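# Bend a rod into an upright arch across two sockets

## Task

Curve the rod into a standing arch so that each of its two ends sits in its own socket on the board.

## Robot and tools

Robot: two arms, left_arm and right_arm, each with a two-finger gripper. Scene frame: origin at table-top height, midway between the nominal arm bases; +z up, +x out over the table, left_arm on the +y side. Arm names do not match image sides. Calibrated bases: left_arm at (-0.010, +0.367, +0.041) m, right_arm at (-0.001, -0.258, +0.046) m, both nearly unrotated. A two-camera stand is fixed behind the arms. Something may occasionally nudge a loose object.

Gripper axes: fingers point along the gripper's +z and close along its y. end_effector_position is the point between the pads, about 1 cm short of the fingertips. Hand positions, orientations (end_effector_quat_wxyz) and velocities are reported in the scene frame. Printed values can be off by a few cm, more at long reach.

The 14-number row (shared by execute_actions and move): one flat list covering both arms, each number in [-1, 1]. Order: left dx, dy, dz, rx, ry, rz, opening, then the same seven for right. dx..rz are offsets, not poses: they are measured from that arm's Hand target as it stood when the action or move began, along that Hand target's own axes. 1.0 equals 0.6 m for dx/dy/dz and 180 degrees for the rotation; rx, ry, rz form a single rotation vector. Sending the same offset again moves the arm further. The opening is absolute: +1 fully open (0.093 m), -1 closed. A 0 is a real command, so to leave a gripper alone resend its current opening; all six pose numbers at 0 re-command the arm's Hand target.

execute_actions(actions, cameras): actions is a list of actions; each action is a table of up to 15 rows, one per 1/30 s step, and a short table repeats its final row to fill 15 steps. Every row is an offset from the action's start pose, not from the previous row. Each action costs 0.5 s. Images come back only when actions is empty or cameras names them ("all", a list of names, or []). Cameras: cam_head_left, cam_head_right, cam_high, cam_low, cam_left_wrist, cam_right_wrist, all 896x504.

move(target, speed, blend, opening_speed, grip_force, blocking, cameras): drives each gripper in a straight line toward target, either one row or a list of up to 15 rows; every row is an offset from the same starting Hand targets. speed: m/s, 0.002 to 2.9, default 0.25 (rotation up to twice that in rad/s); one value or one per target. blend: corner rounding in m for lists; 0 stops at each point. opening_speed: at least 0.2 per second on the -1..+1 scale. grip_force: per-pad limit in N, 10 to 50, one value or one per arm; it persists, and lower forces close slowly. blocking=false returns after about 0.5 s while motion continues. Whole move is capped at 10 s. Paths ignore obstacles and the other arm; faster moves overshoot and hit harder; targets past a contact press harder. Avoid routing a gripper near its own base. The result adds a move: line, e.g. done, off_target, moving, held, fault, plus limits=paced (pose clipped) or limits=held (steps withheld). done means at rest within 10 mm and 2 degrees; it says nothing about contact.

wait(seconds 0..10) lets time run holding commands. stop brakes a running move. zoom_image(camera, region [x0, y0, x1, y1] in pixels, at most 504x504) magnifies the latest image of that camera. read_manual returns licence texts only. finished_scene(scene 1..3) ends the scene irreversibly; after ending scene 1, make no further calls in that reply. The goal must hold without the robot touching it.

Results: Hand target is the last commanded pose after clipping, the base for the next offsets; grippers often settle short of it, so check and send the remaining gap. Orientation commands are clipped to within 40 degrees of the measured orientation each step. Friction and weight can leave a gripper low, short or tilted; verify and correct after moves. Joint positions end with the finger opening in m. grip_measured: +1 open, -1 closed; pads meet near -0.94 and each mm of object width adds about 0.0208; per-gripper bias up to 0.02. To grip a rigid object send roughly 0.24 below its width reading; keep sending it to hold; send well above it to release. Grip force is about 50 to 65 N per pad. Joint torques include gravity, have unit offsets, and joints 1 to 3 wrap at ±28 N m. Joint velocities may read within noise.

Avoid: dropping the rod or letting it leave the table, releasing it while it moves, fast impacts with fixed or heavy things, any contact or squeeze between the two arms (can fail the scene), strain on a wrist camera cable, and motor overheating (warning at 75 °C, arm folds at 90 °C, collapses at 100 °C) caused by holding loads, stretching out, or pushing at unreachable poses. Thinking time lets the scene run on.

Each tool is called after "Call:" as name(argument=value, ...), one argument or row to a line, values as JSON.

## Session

Call:
execute_actions(
  actions=[],
  cameras=["cam_head_left", "cam_head_right", "cam_high"],
)

Scene clock: 0.00 s.
left_arm: end_effector_position=(+0.3536, +0.3721, +0.1419) grip_measured=+1.000 end_effector_quat_wxyz=(+0.629, -0.024, +0.777, +0.027) | right_arm: end_effector_position=(+0.3641, -0.2634, +0.1384) grip_measured=+1.000 end_effector_quat_wxyz=(+0.611, +0.029, +0.791, -0.003)
Joint positions: left_arm=[-0.033 1.552 0.204 1.138 -0.106 -0.011 0.093] | right_arm=[-0.004 1.551 0.218 1.076 0.048 0.045 0.093]
Joint velocities: within noise
Joint torques (N m): no reading
Motor temperatures (°C): left_arm=[30 40 37 28 28 29 30] | right_arm=[28 38 36 30 31 31 29]
Heat: left arm: 40 °C; right arm: 38 °C.
Hand target: left_arm +0.3571, +0.3720, +0.1520; +0.642, -0.025, +0.766, +0.026 | right_arm +0.3679, -0.2634, +0.1486; +0.625, +0.029, +0.780, -0.003
Tool commands: left_gripper/opening=+1.0 right_gripper/opening=+1.0
Images, in order (width x height): cam_head_left 896x504, cam_head_right 896x504, cam_high 896x504.

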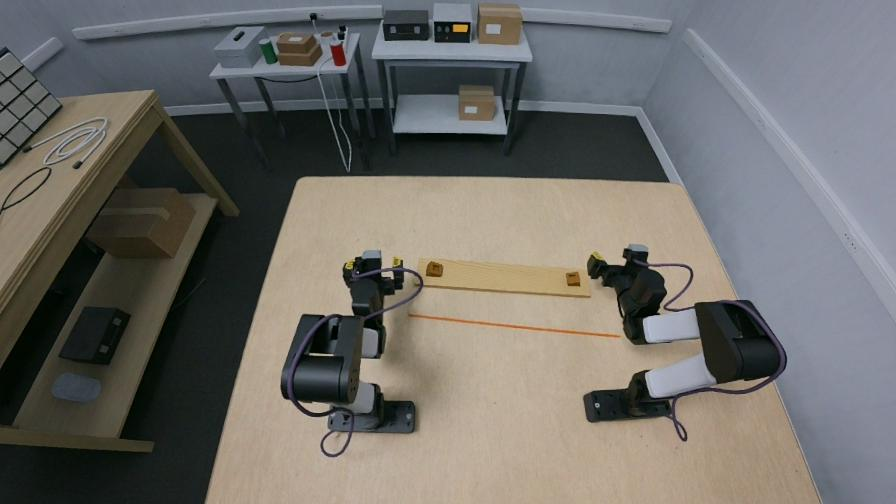

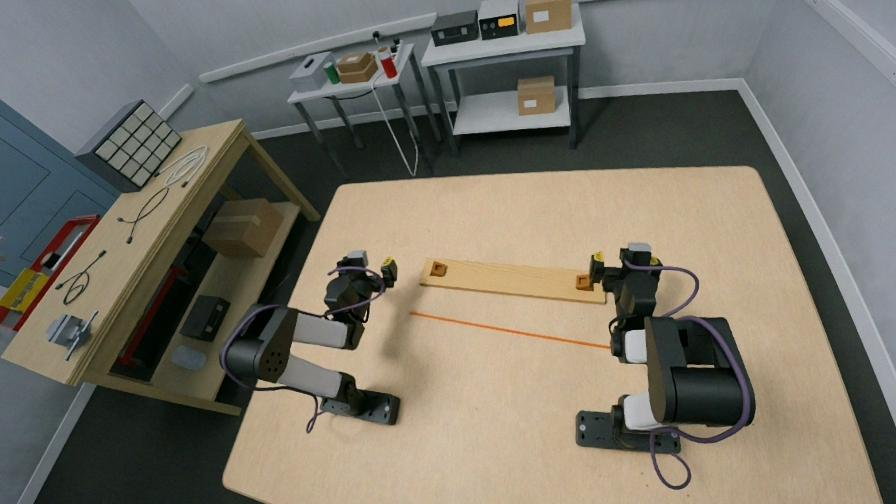

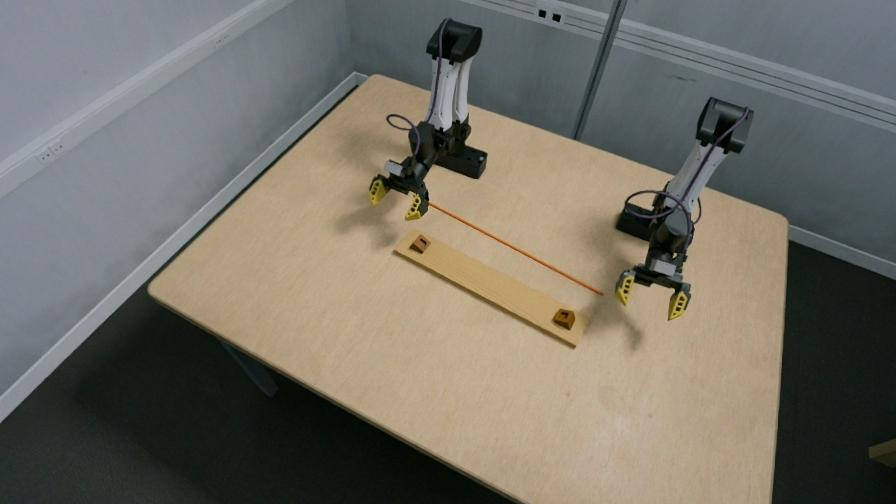

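Call:
move(
  target=[-0.2426,-0.2511,-0.0566,0.3598,0.3319,0.4261,1,-0.2330,0.0779,-0.1034,-0.3373,0.3340,-0.4344,1],
  speed=0.2,
  cameras=["cam_left_wrist","cam_right_wrist"],
)

Scene clock: 26.83 s.
left_arm: end_effector_position=(+0.3571, +0.2213, +0.2914) grip_measured=+1.000 end_effector_quat_wxyz=(+0.123, +0.693, +0.708, +0.047) | right_arm: end_effector_position=(+0.3430, -0.2206, +0.2812) grip_measured=+1.000 end_effector_quat_wxyz=(-0.076, +0.695, -0.713, +0.050)
Joint positions: left_arm=[-0.371 1.928 2.202 -1.58 0.01 1.175 0.093] | right_arm=[0.089 1.766 1.937 -1.56 -0.016 -1.444 0.093]
Joint torques (N m): left_arm=[-0.66 -7.5 7.87 0.91 -0.06 0.22] | right_arm=[0.24 -8.54 7.57 0.72 -0.01 -0.15]
Motor temperatures (°C): left_arm=[30 42 39 35 28 29 30] | right_arm=[28 39 39 40 31 31 29]
Heat: left arm: 42 °C; right arm: 40 °C.
Hand target: left_arm +0.3600, +0.2200, +0.3001; +0.000, +0.707, +0.707, +0.000 | right_arm +0.3401, -0.2201, +0.3002; -0.001, +0.707, -0.707, +0.000
Off the commanded pose: left_arm 0.009 m, 15 deg | right_arm 0.019 m, 11 deg.
joint sent to its limit (left arm) — joint 4 (wrist pitch), lower limit. The joint targets are off in orientation, not in position.
joint sent to its limit (right arm) — joint 4 (wrist pitch), lower limit. The joint targets are off in orientation, not in position.
move: off_target (left_arm, right_arm)
Images, in order (width x height): cam_left_wrist 896x504, cam_right_wrist 896x504.

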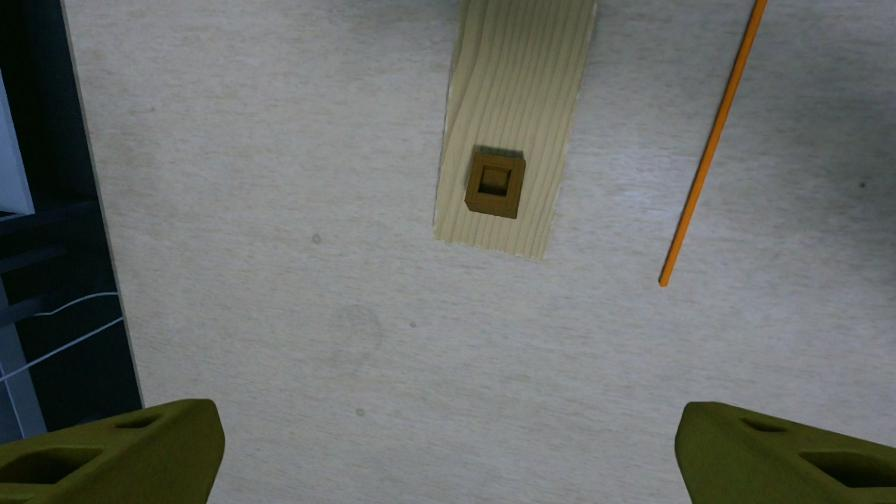

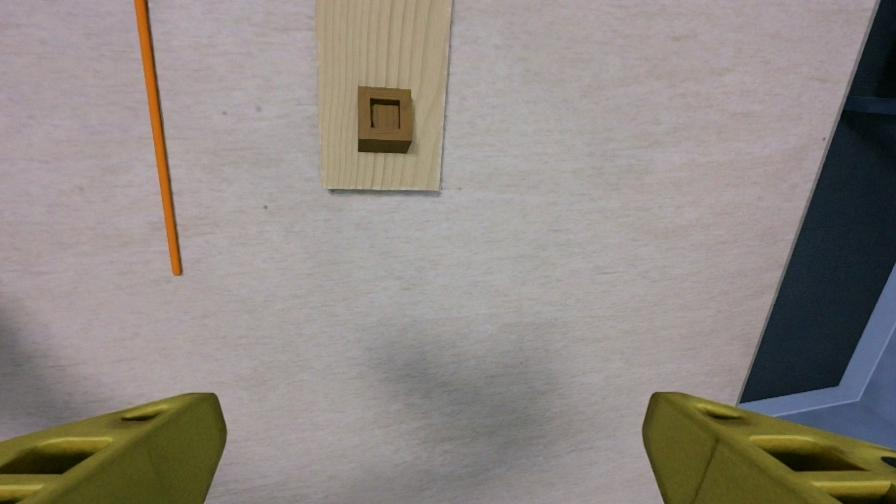

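Call:
move(
  target=[0.0172,-0.1942,0.2502,0,0,0.0386,1,0.0270,0.2557,0.2503,0,0,0.0386,1],
  speed=0.2,
  cameras=["cam_left_wrist","cam_right_wrist"],
)

Scene clock: 46.67 s.
left_arm: end_effector_position=(+0.2421, +0.2309, +0.1441) grip_measured=+1.000 end_effector_quat_wxyz=(-0.017, +0.744, +0.668, -0.009) | right_arm: end_effector_position=(+0.1840, -0.2365, +0.1498) grip_measured=+1.000 end_effector_quat_wxyz=(-0.008, -0.663, +0.748, +0.013)
Joint positions: left_arm=[-0.489 1.668 1.307 -1.248 0.005 1.187 0.093] | right_arm=[0.093 1.269 0.952 -1.281 -0.012 -1.345 0.093]
Joint torques (N m): left_arm=[-0.58 -8.49 4.6 0.45 -0.06 0.21] | right_arm=[0.38 -4 4.38 0.63 -0.03 0.03]
Motor temperatures (°C): left_arm=[30 45 41 32 28 29 30] | right_arm=[28 42 42 35 31 31 29]
Heat: left arm: 45 °C; right arm: 42 °C.
Hand target: left_arm +0.2435, +0.2303, +0.1499; +0.000, +0.748, +0.663, +0.000 | right_arm +0.1867, -0.2361, +0.1500; +0.001, -0.663, +0.749, +0.000
Off the commanded pose: left_arm 0.006 m, 2 deg | right_arm 0.003 m, 2 deg.
move: done
Images, in order (width x height): cam_left_wrist 896x504, cam_right_wrist 896x504.

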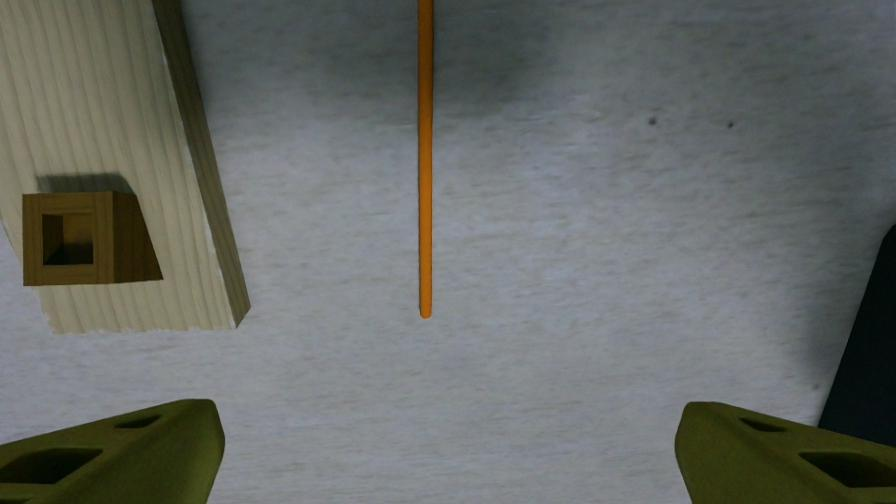

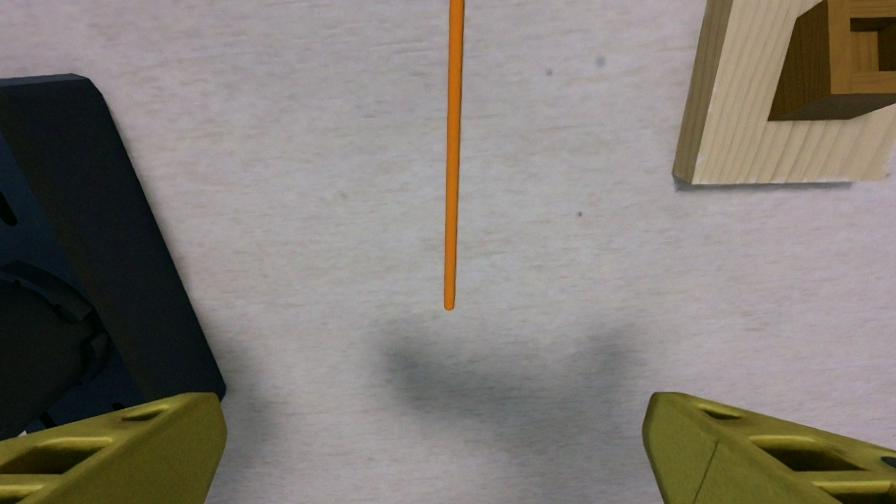

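Call:
move(
  target=[0.0086,0.0072,0.1665,0,0,0.0067,0,0.0029,-0.0042,0.1667,0,0,0.0028,0],
  speed=0.15,
  cameras=["cam_left_wrist","cam_right_wrist"],
)

Scene clock: 71.67 s.
left_arm: end_effector_position=(+0.2464, +0.2336, +0.0525) grip_measured=+0.002 end_effector_quat_wxyz=(-0.003, +0.752, +0.659, -0.003) | right_arm: end_effector_position=(+0.1875, -0.2362, +0.0531) grip_measured=+0.002 end_effector_quat_wxyz=(+0.000, -0.663, +0.749, +0.007)
Joint positions: left_arm=[-0.475 1.756 1.026 -0.848 0.003 1.225 0.045] | right_arm=[0.093 1.387 0.635 -0.826 -0.011 -1.345 0.045]
Joint torques (N m): left_arm=[0.17 -6.08 4.34 0.55 -0.05 0.25] | right_arm=[-0.57 -2.81 3.92 0.73 -0.04 0.03]
Heat: left arm: 46 °C; right arm: 41 °C.
Hand target: left_arm +0.2484, +0.2349, +0.0500; +0.000, +0.755, +0.655, +0.000 | right_arm +0.1890, -0.2379, +0.0500; +0.001, -0.659, +0.752, +0.001
Off the commanded pose: left_arm 0.003 m, 1 deg | right_arm 0.004 m, 1 deg.
move: done
Images, in order (width x height): cam_left_wrist 896x504, cam_right_wrist 896x504.

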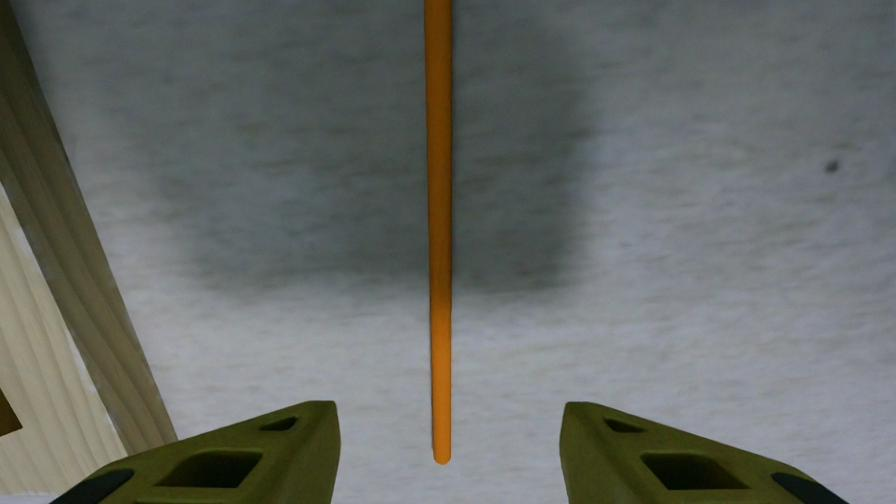

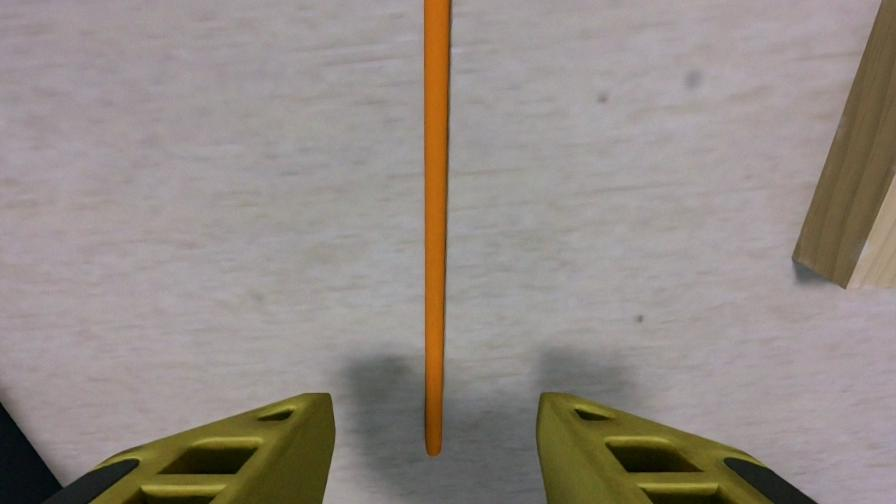

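Call:
move(
  target=[
    [0.0013,0.0033,0.0633,0,0,0,-0.4,0.0061,0.0005,0.0633,0,0,0,-0.4],
    [0.0013,0.0033,0.0783,0,0,0,-0.4,0.0061,0.0005,0.0783,0,0,0,-0.4],
  ],
  speed=[0.1,0.03],
  cameras=["cam_left_wrist","cam_right_wrist"],
)

Scene clock: 85.50 s.
left_arm: end_effector_position=(+0.2486, +0.2340, +0.0073) grip_measured=-0.398 end_effector_quat_wxyz=(-0.003, +0.752, +0.659, -0.003) | right_arm: end_effector_position=(+0.1838, -0.2387, +0.0056) grip_measured=-0.398 end_effector_quat_wxyz=(-0.006, -0.659, +0.752, +0.010)
Joint positions: left_arm=[-0.47 1.862 0.949 -0.666 0.003 1.231 0.026] | right_arm=[0.084 1.532 0.523 -0.583 -0.01 -1.345 0.026]
Joint torques (N m): left_arm=[0.21 -5.97 3.63 0.65 -0.04 0.25] | right_arm=[-1.24 -3.21 3.29 0.78 -0.05 -0.13]
Heat: left arm: 46 °C; right arm: 40 °C.
Hand target: left_arm +0.2504, +0.2355, +0.0029; +0.000, +0.755, +0.655, +0.000 | right_arm +0.1882, -0.2414, +0.0029; +0.001, -0.659, +0.752, +0.000
Off the commanded pose: left_arm 0.005 m, 1 deg | right_arm 0.006 m, 1 deg.
move: done
Images, in order (width x height): cam_left_wrist 896x504, cam_right_wrist 896x504.

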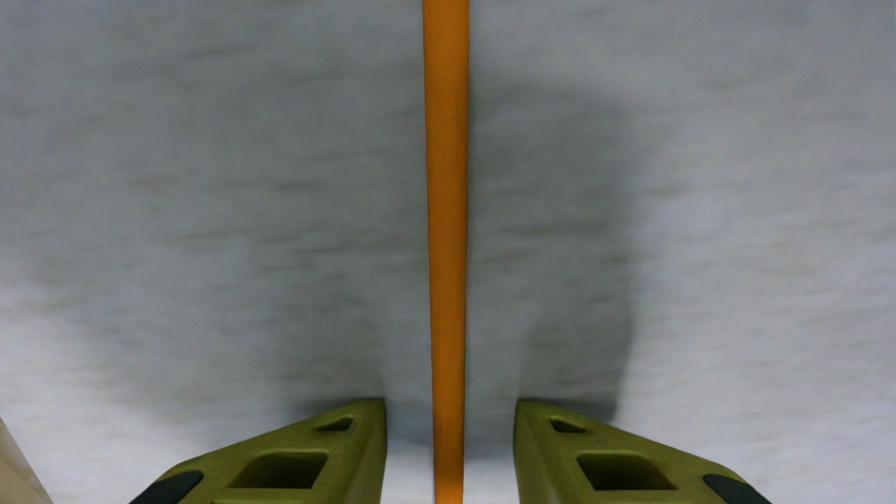

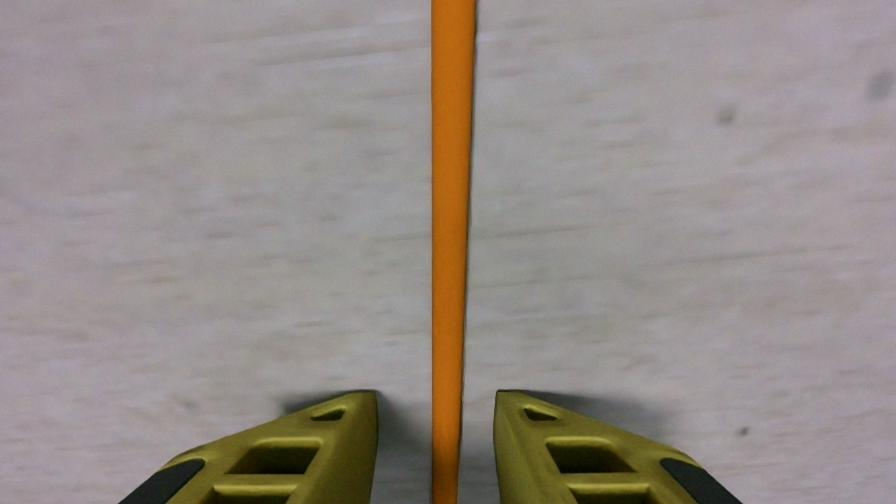

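Call:
move(
  target=[0,0,0,0,0,0,-1,0,0,0,0,0,0,-1],
  opening_speed=0.3,
  speed=0.05,
  cameras=["cam_left_wrist","cam_right_wrist"],
)

Scene clock: 96.53 s.
left_arm: end_effector_position=(+0.2483, +0.2341, +0.0073) grip_measured=-0.977 end_effector_quat_wxyz=(-0.004, +0.752, +0.659, -0.003) | right_arm: end_effector_position=(+0.1863, -0.2388, +0.0056) grip_measured=-0.962 end_effector_quat_wxyz=(-0.002, -0.659, +0.752, +0.006)
Joint positions: left_arm=[-0.47 1.862 0.949 -0.668 0.003 1.231 0] | right_arm=[0.084 1.532 0.523 -0.573 -0.007 -1.345 0]
Joint torques (N m): left_arm=[0.17 -5.96 3.62 0.65 -0.04 0.25] | right_arm=[-1.24 -3.15 3.3 0.72 -0.07 -0.13]
Heat: left arm: 46 °C; right arm: 39 °C.
Hand target: left_arm +0.2504, +0.2355, +0.0029; +0.000, +0.755, +0.655, +0.000 | right_arm +0.1882, -0.2414, +0.0029; +0.001, -0.659, +0.752, +0.001
Off the commanded pose: left_arm 0.005 m, 1 deg | right_arm 0.004 m, 1 deg.
move: done
Images, in order (width x height): cam_left_wrist 896x504, cam_right_wrist 896x504.

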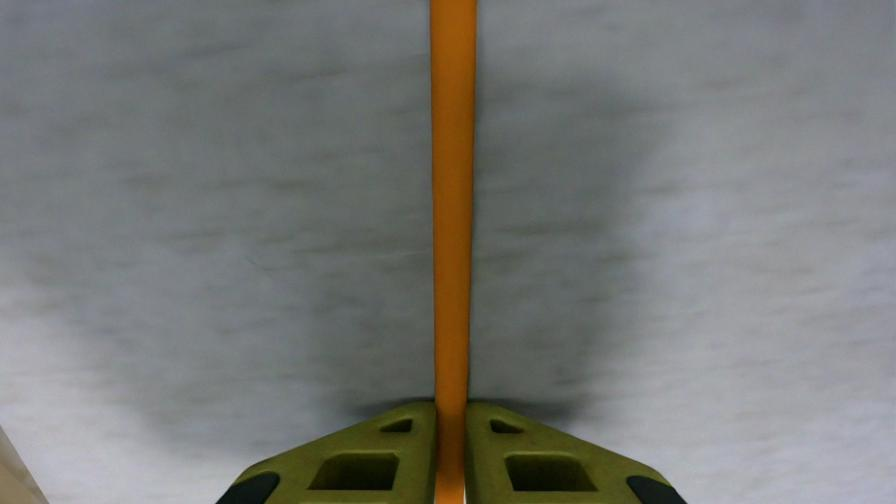

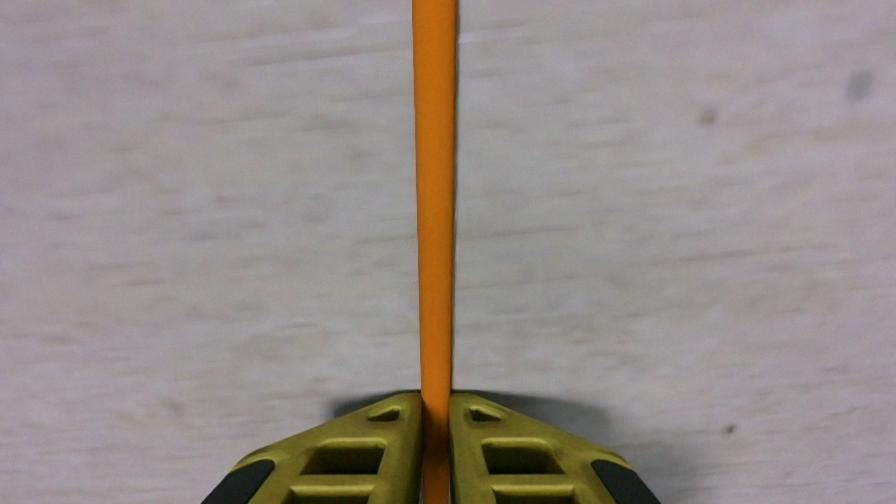

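Call:
move(
  target=[
    [0,0,-0.2452,0,0,0,-1,0,0,-0.2452,0,0,0,-1],
    [0.0632,0.2220,-0.2452,0,0,-0.0183,-1,-0.0617,-0.2597,-0.2452,0,0,-0.0153,-1],
  ],
  speed=[0.1,0.12],
  cameras=["cam_left_wrist","cam_right_wrist","cam_head_right"],
)

Scene clock: 127.30 s.
left_arm: end_effector_position=(+0.3821, +0.2521, +0.1436) grip_measured=-0.977 end_effector_quat_wxyz=(-0.004, +0.732, +0.681, -0.007) | right_arm: end_effector_position=(+0.3429, -0.2238, +0.1425) grip_measured=-0.971 end_effector_quat_wxyz=(-0.002, -0.673, +0.740, +0.006)
Joint positions: left_arm=[-0.279 2.131 1.924 -1.377 0.008 1.363 0] | right_arm=[0.084 1.869 1.521 -1.233 -0.008 -1.381 0]
Joint torques (N m): left_arm=[0.18 -8.94 8.38 0.2 -0.08 0.26] | right_arm=[-0.64 -6.93 7.98 0.24 -0.09 -0.18]
Heat: left arm: 46 °C; right arm: 39 °C.
Hand target: left_arm +0.3877, +0.2541, +0.1501; +0.000, +0.736, +0.677, +0.000 | right_arm +0.3475, -0.2252, +0.1501; +0.001, -0.677, +0.736, +0.000
Off the commanded pose: left_arm 0.009 m, 1 deg | right_arm 0.009 m, 1 deg.
move: done
Images, in order (width x height): cam_head_right 896x504, cam_left_wrist 896x504, cam_right_wrist 896x504.

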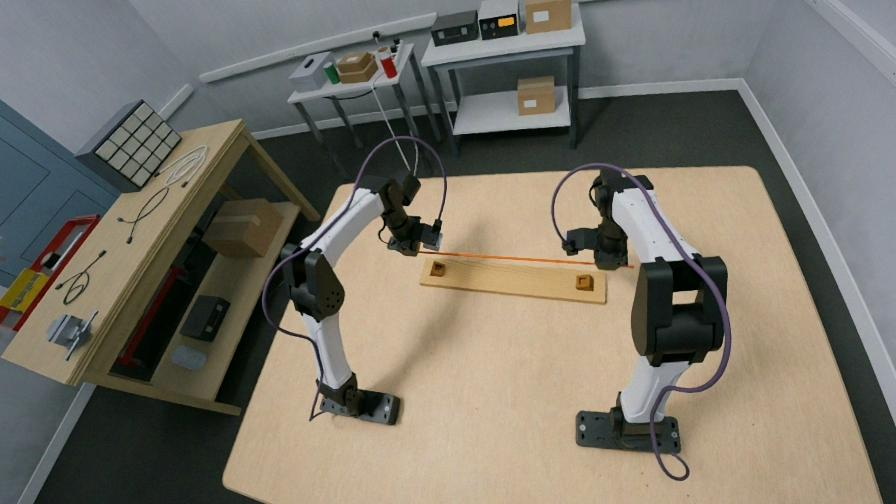

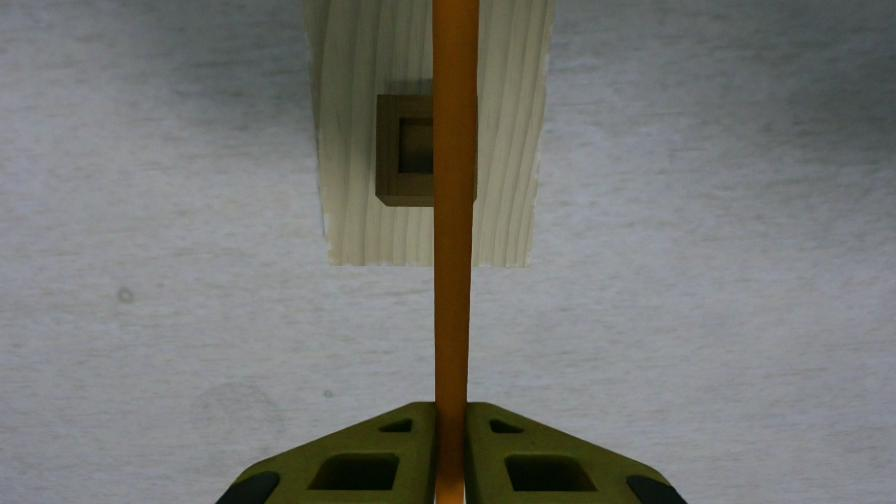

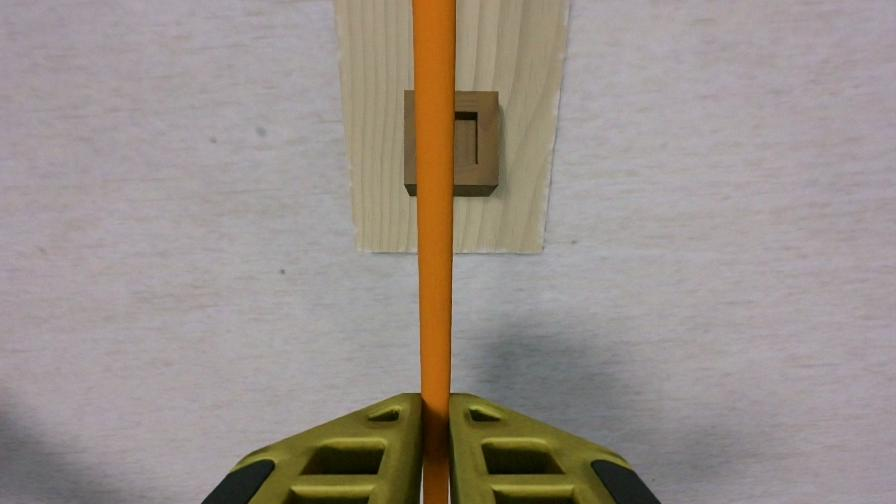

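Call:
move(
  target=[
    [-0.0091,0.0083,0,0,-0.0833,0,-1,-0.0091,-0.0083,0,0,-0.0833,0,-1],
    [-0.0263,0.0083,-0.0033,0,-0.1667,0,-1,-0.0263,-0.0083,0,0,-0.1667,0,-1],
    [-0.0555,0.0083,-0.0083,0,-0.25,0,-1,-0.0555,-0.0083,0,0,-0.25,0,-1],
    [-0.0817,0.0083,-0.0133,0,-0.3056,0,-1,-0.0817,-0.0083,0,0,-0.3056,0,-1],
    [-0.109,0.0083,-0.0167,0,-0.3611,0,-1,-0.109,-0.0083,0,0,-0.3611,0,-1],
  ],
  speed=0.12,
  blend=[0.02,0.02,0.02,0.02,0],
  cameras=["cam_low","cam_high","cam_head_right"],
)

Scene clock: 161.13 s.
left_arm: end_effector_position=(+0.3898, +0.2022, +0.1531) grip_measured=-0.977 end_effector_quat_wxyz=(+0.340, +0.628, +0.594, -0.370) | right_arm: end_effector_position=(+0.3565, -0.1723, +0.1418) grip_measured=-0.971 end_effector_quat_wxyz=(+0.364, -0.581, +0.642, +0.344)
Joint positions: left_arm=[-0.044 2.175 1.69 -1.133 1.052 1.609 0] | right_arm=[-0.182 2.007 1.36 -1.083 -1.041 -1.733 0]
Joint torques (N m): left_arm=[-1.96 -9.18 4.4 0.41 1.18 0.23] | right_arm=[0.62 -7.31 3.78 0.26 -1.57 -0.2]
Motor temperatures (°C): left_arm=[30 52 43 29 28 29 31] | right_arm=[28 42 42 32 31 31 31]
Heat: left arm: 52 °C; right arm: 42 °C.
Hand target: left_arm +0.3871, +0.1886, +0.1601; +0.363, +0.621, +0.571, -0.396 | right_arm +0.3578, -0.1605, +0.1502; +0.396, -0.571, +0.620, +0.364
Off the commanded pose: left_arm 0.016 m, 5 deg | right_arm 0.015 m, 5 deg.
move: off_target (left_arm, right_arm)
Images, in order (width x height): cam_head_right 896x504, cam_high 896x504, cam_low 896x504.

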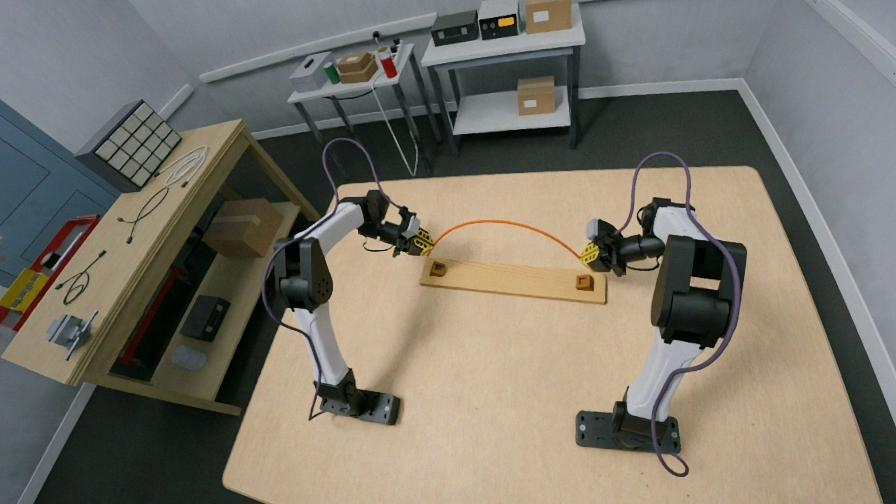

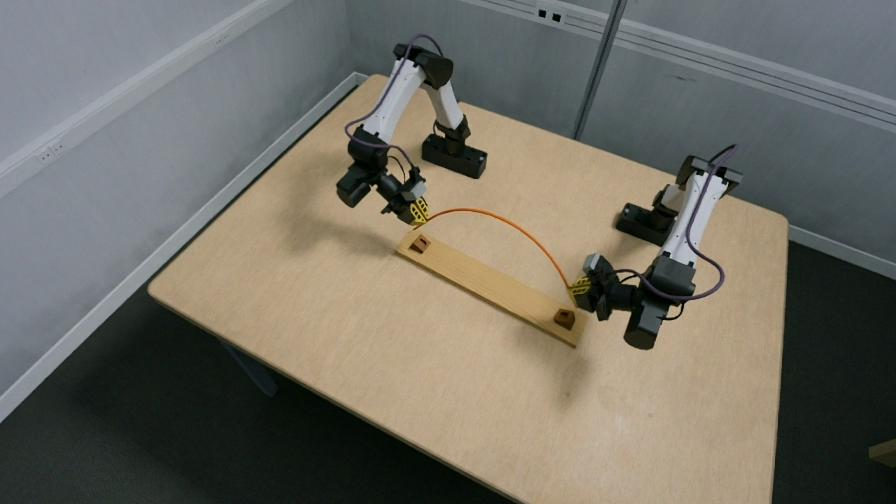

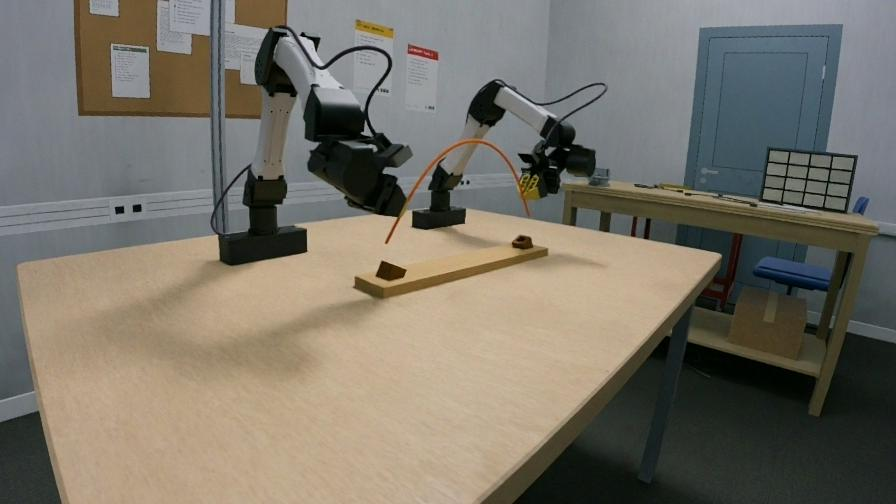

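Call:
move(
  target=[0.0474,-0.0067,0.0387,0,-0.0222,0,-1,0.0304,0.0067,0.0308,0,-0.0222,0,-1],
  speed=0.06,
  cameras=["cam_low","cam_high","cam_head_right", "cam_head_left"],
)

Scene clock: 182.27 s.
left_arm: end_effector_position=(+0.3879, +0.1963, +0.1167) grip_measured=-0.977 end_effector_quat_wxyz=(+0.366, +0.615, +0.579, -0.391) | right_arm: end_effector_position=(+0.3548, -0.1663, +0.1161) grip_measured=-0.971 end_effector_quat_wxyz=(+0.388, -0.567, +0.630, +0.362)
Joint positions: left_arm=[-0.044 2.223 1.57 -0.956 1.129 1.609 0] | right_arm=[-0.182 2.061 1.279 -0.96 -1.112 -1.744 0]
Joint torques (N m): left_arm=[-2.97 -9.57 4.05 0.41 1.16 0.1] | right_arm=[1.59 -7.6 3.47 0.23 -1.6 -0.13]
Heat: left arm: 52 °C; right arm: 43 °C.
Hand target: left_arm +0.3823, +0.1799, +0.1245; +0.383, +0.607, +0.558, -0.417 | right_arm +0.3546, -0.1511, +0.1259; +0.417, -0.558, +0.606, +0.384
Off the commanded pose: left_arm 0.019 m, 4 deg | right_arm 0.018 m, 5 deg.
move: off_target (left_arm, right_arm)
Images, in order (width x height): cam_head_left 896x504, cam_head_right 896x504, cam_high 896x504, cam_low 896x504.

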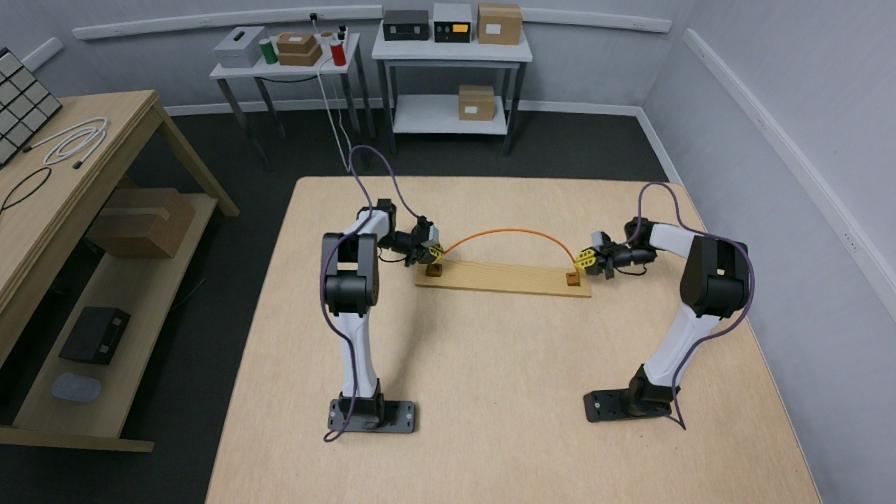

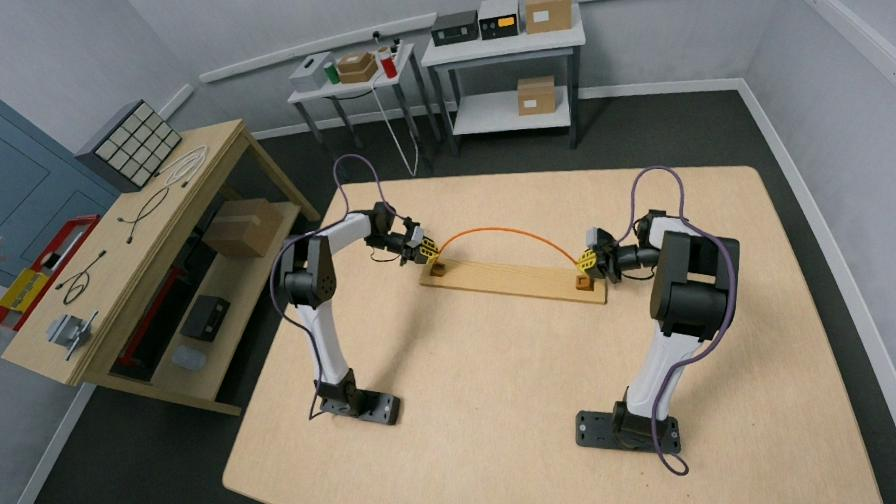

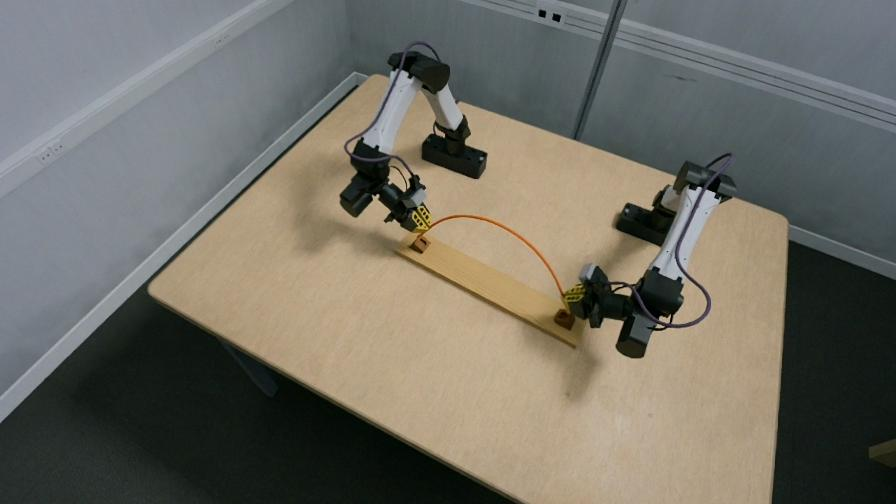

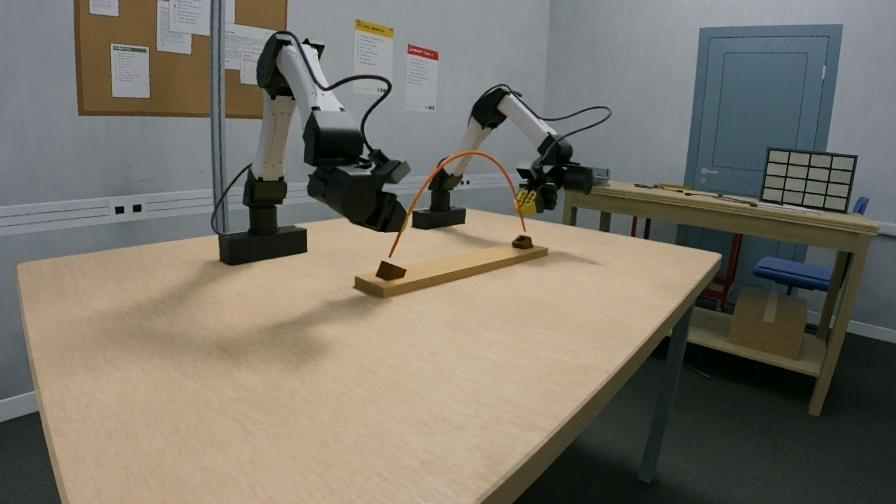

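Call:
zoom_image(
  camera="cam_low",
  region=[350, 220, 430, 290],
)

Call:
zoom_image(
  camera="cam_low",
  region=[490, 195, 560, 260],
)

Call:
zoom_image(
  camera="cam_high",
  region=[530, 270, 610, 340],
)

Call:
zoom_image(
  camera="cam_high",
  region=[390, 205, 460, 265],
)

Call:
zoom_image(
  camera="cam_head_left",
  region=[540, 240, 610, 300],
)

Call:
zoom_image(
  camera="cam_head_right",
  region=[405, 225, 475, 285],
)

Scaled by 6.300 from the camera's 896x504 image, which has a finer 1280x720 frame.

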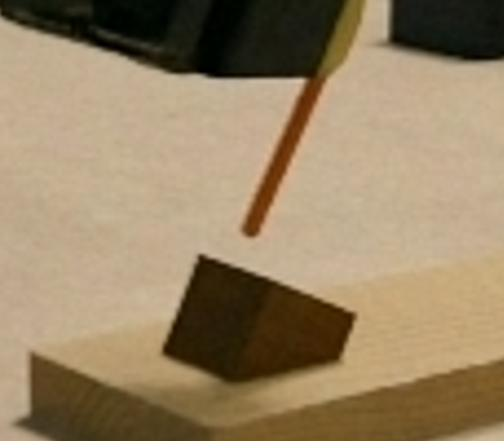

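Scaled by 7.200 from the camera's 896x504 image, which has a finer 1280x720 frame.

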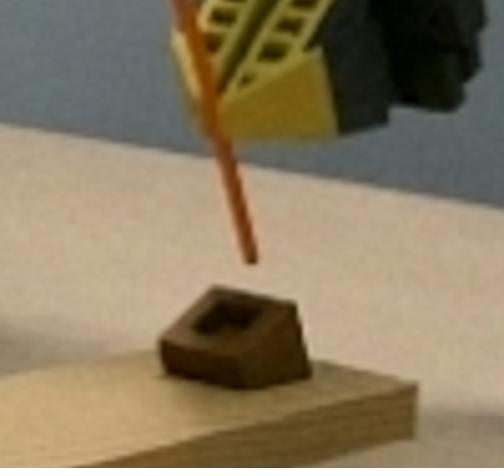

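Scaled by 6.300 from the camera's 896x504 image, which has a finer 1280x720 frame.

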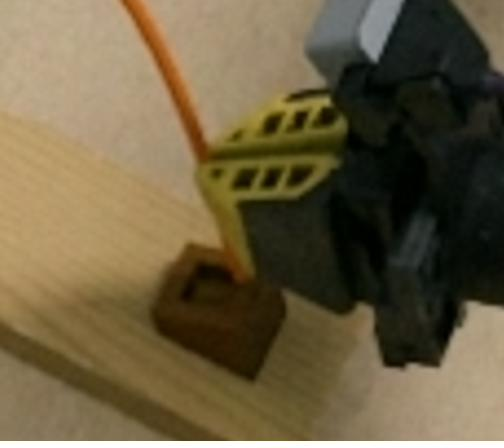

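Scaled by 7.200 from the camera's 896x504 image, which has a finer 1280x720 frame.

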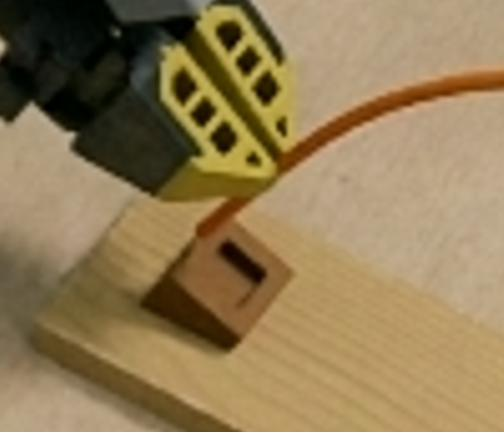

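Scaled by 7.200 from the camera's 896x504 image, which has a finer 1280x720 frame.

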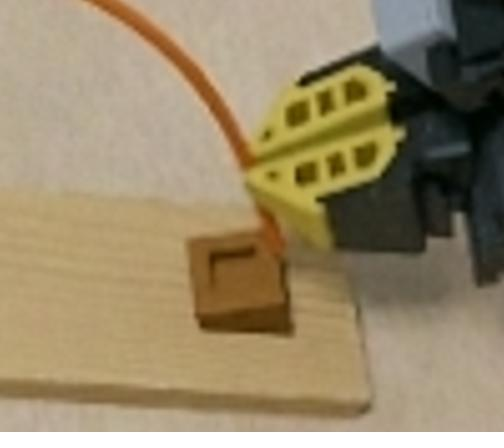

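Scaled by 7.200 from the camera's 896x504 image, which has a finer 1280x720 frame.

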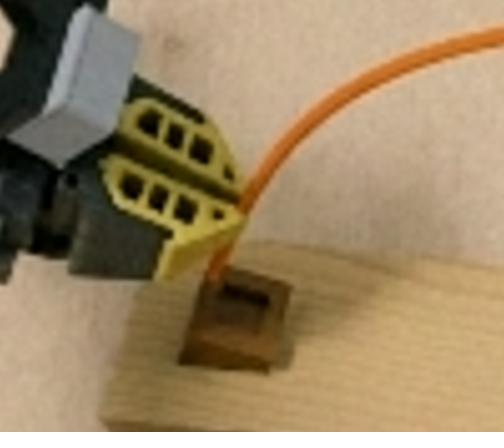

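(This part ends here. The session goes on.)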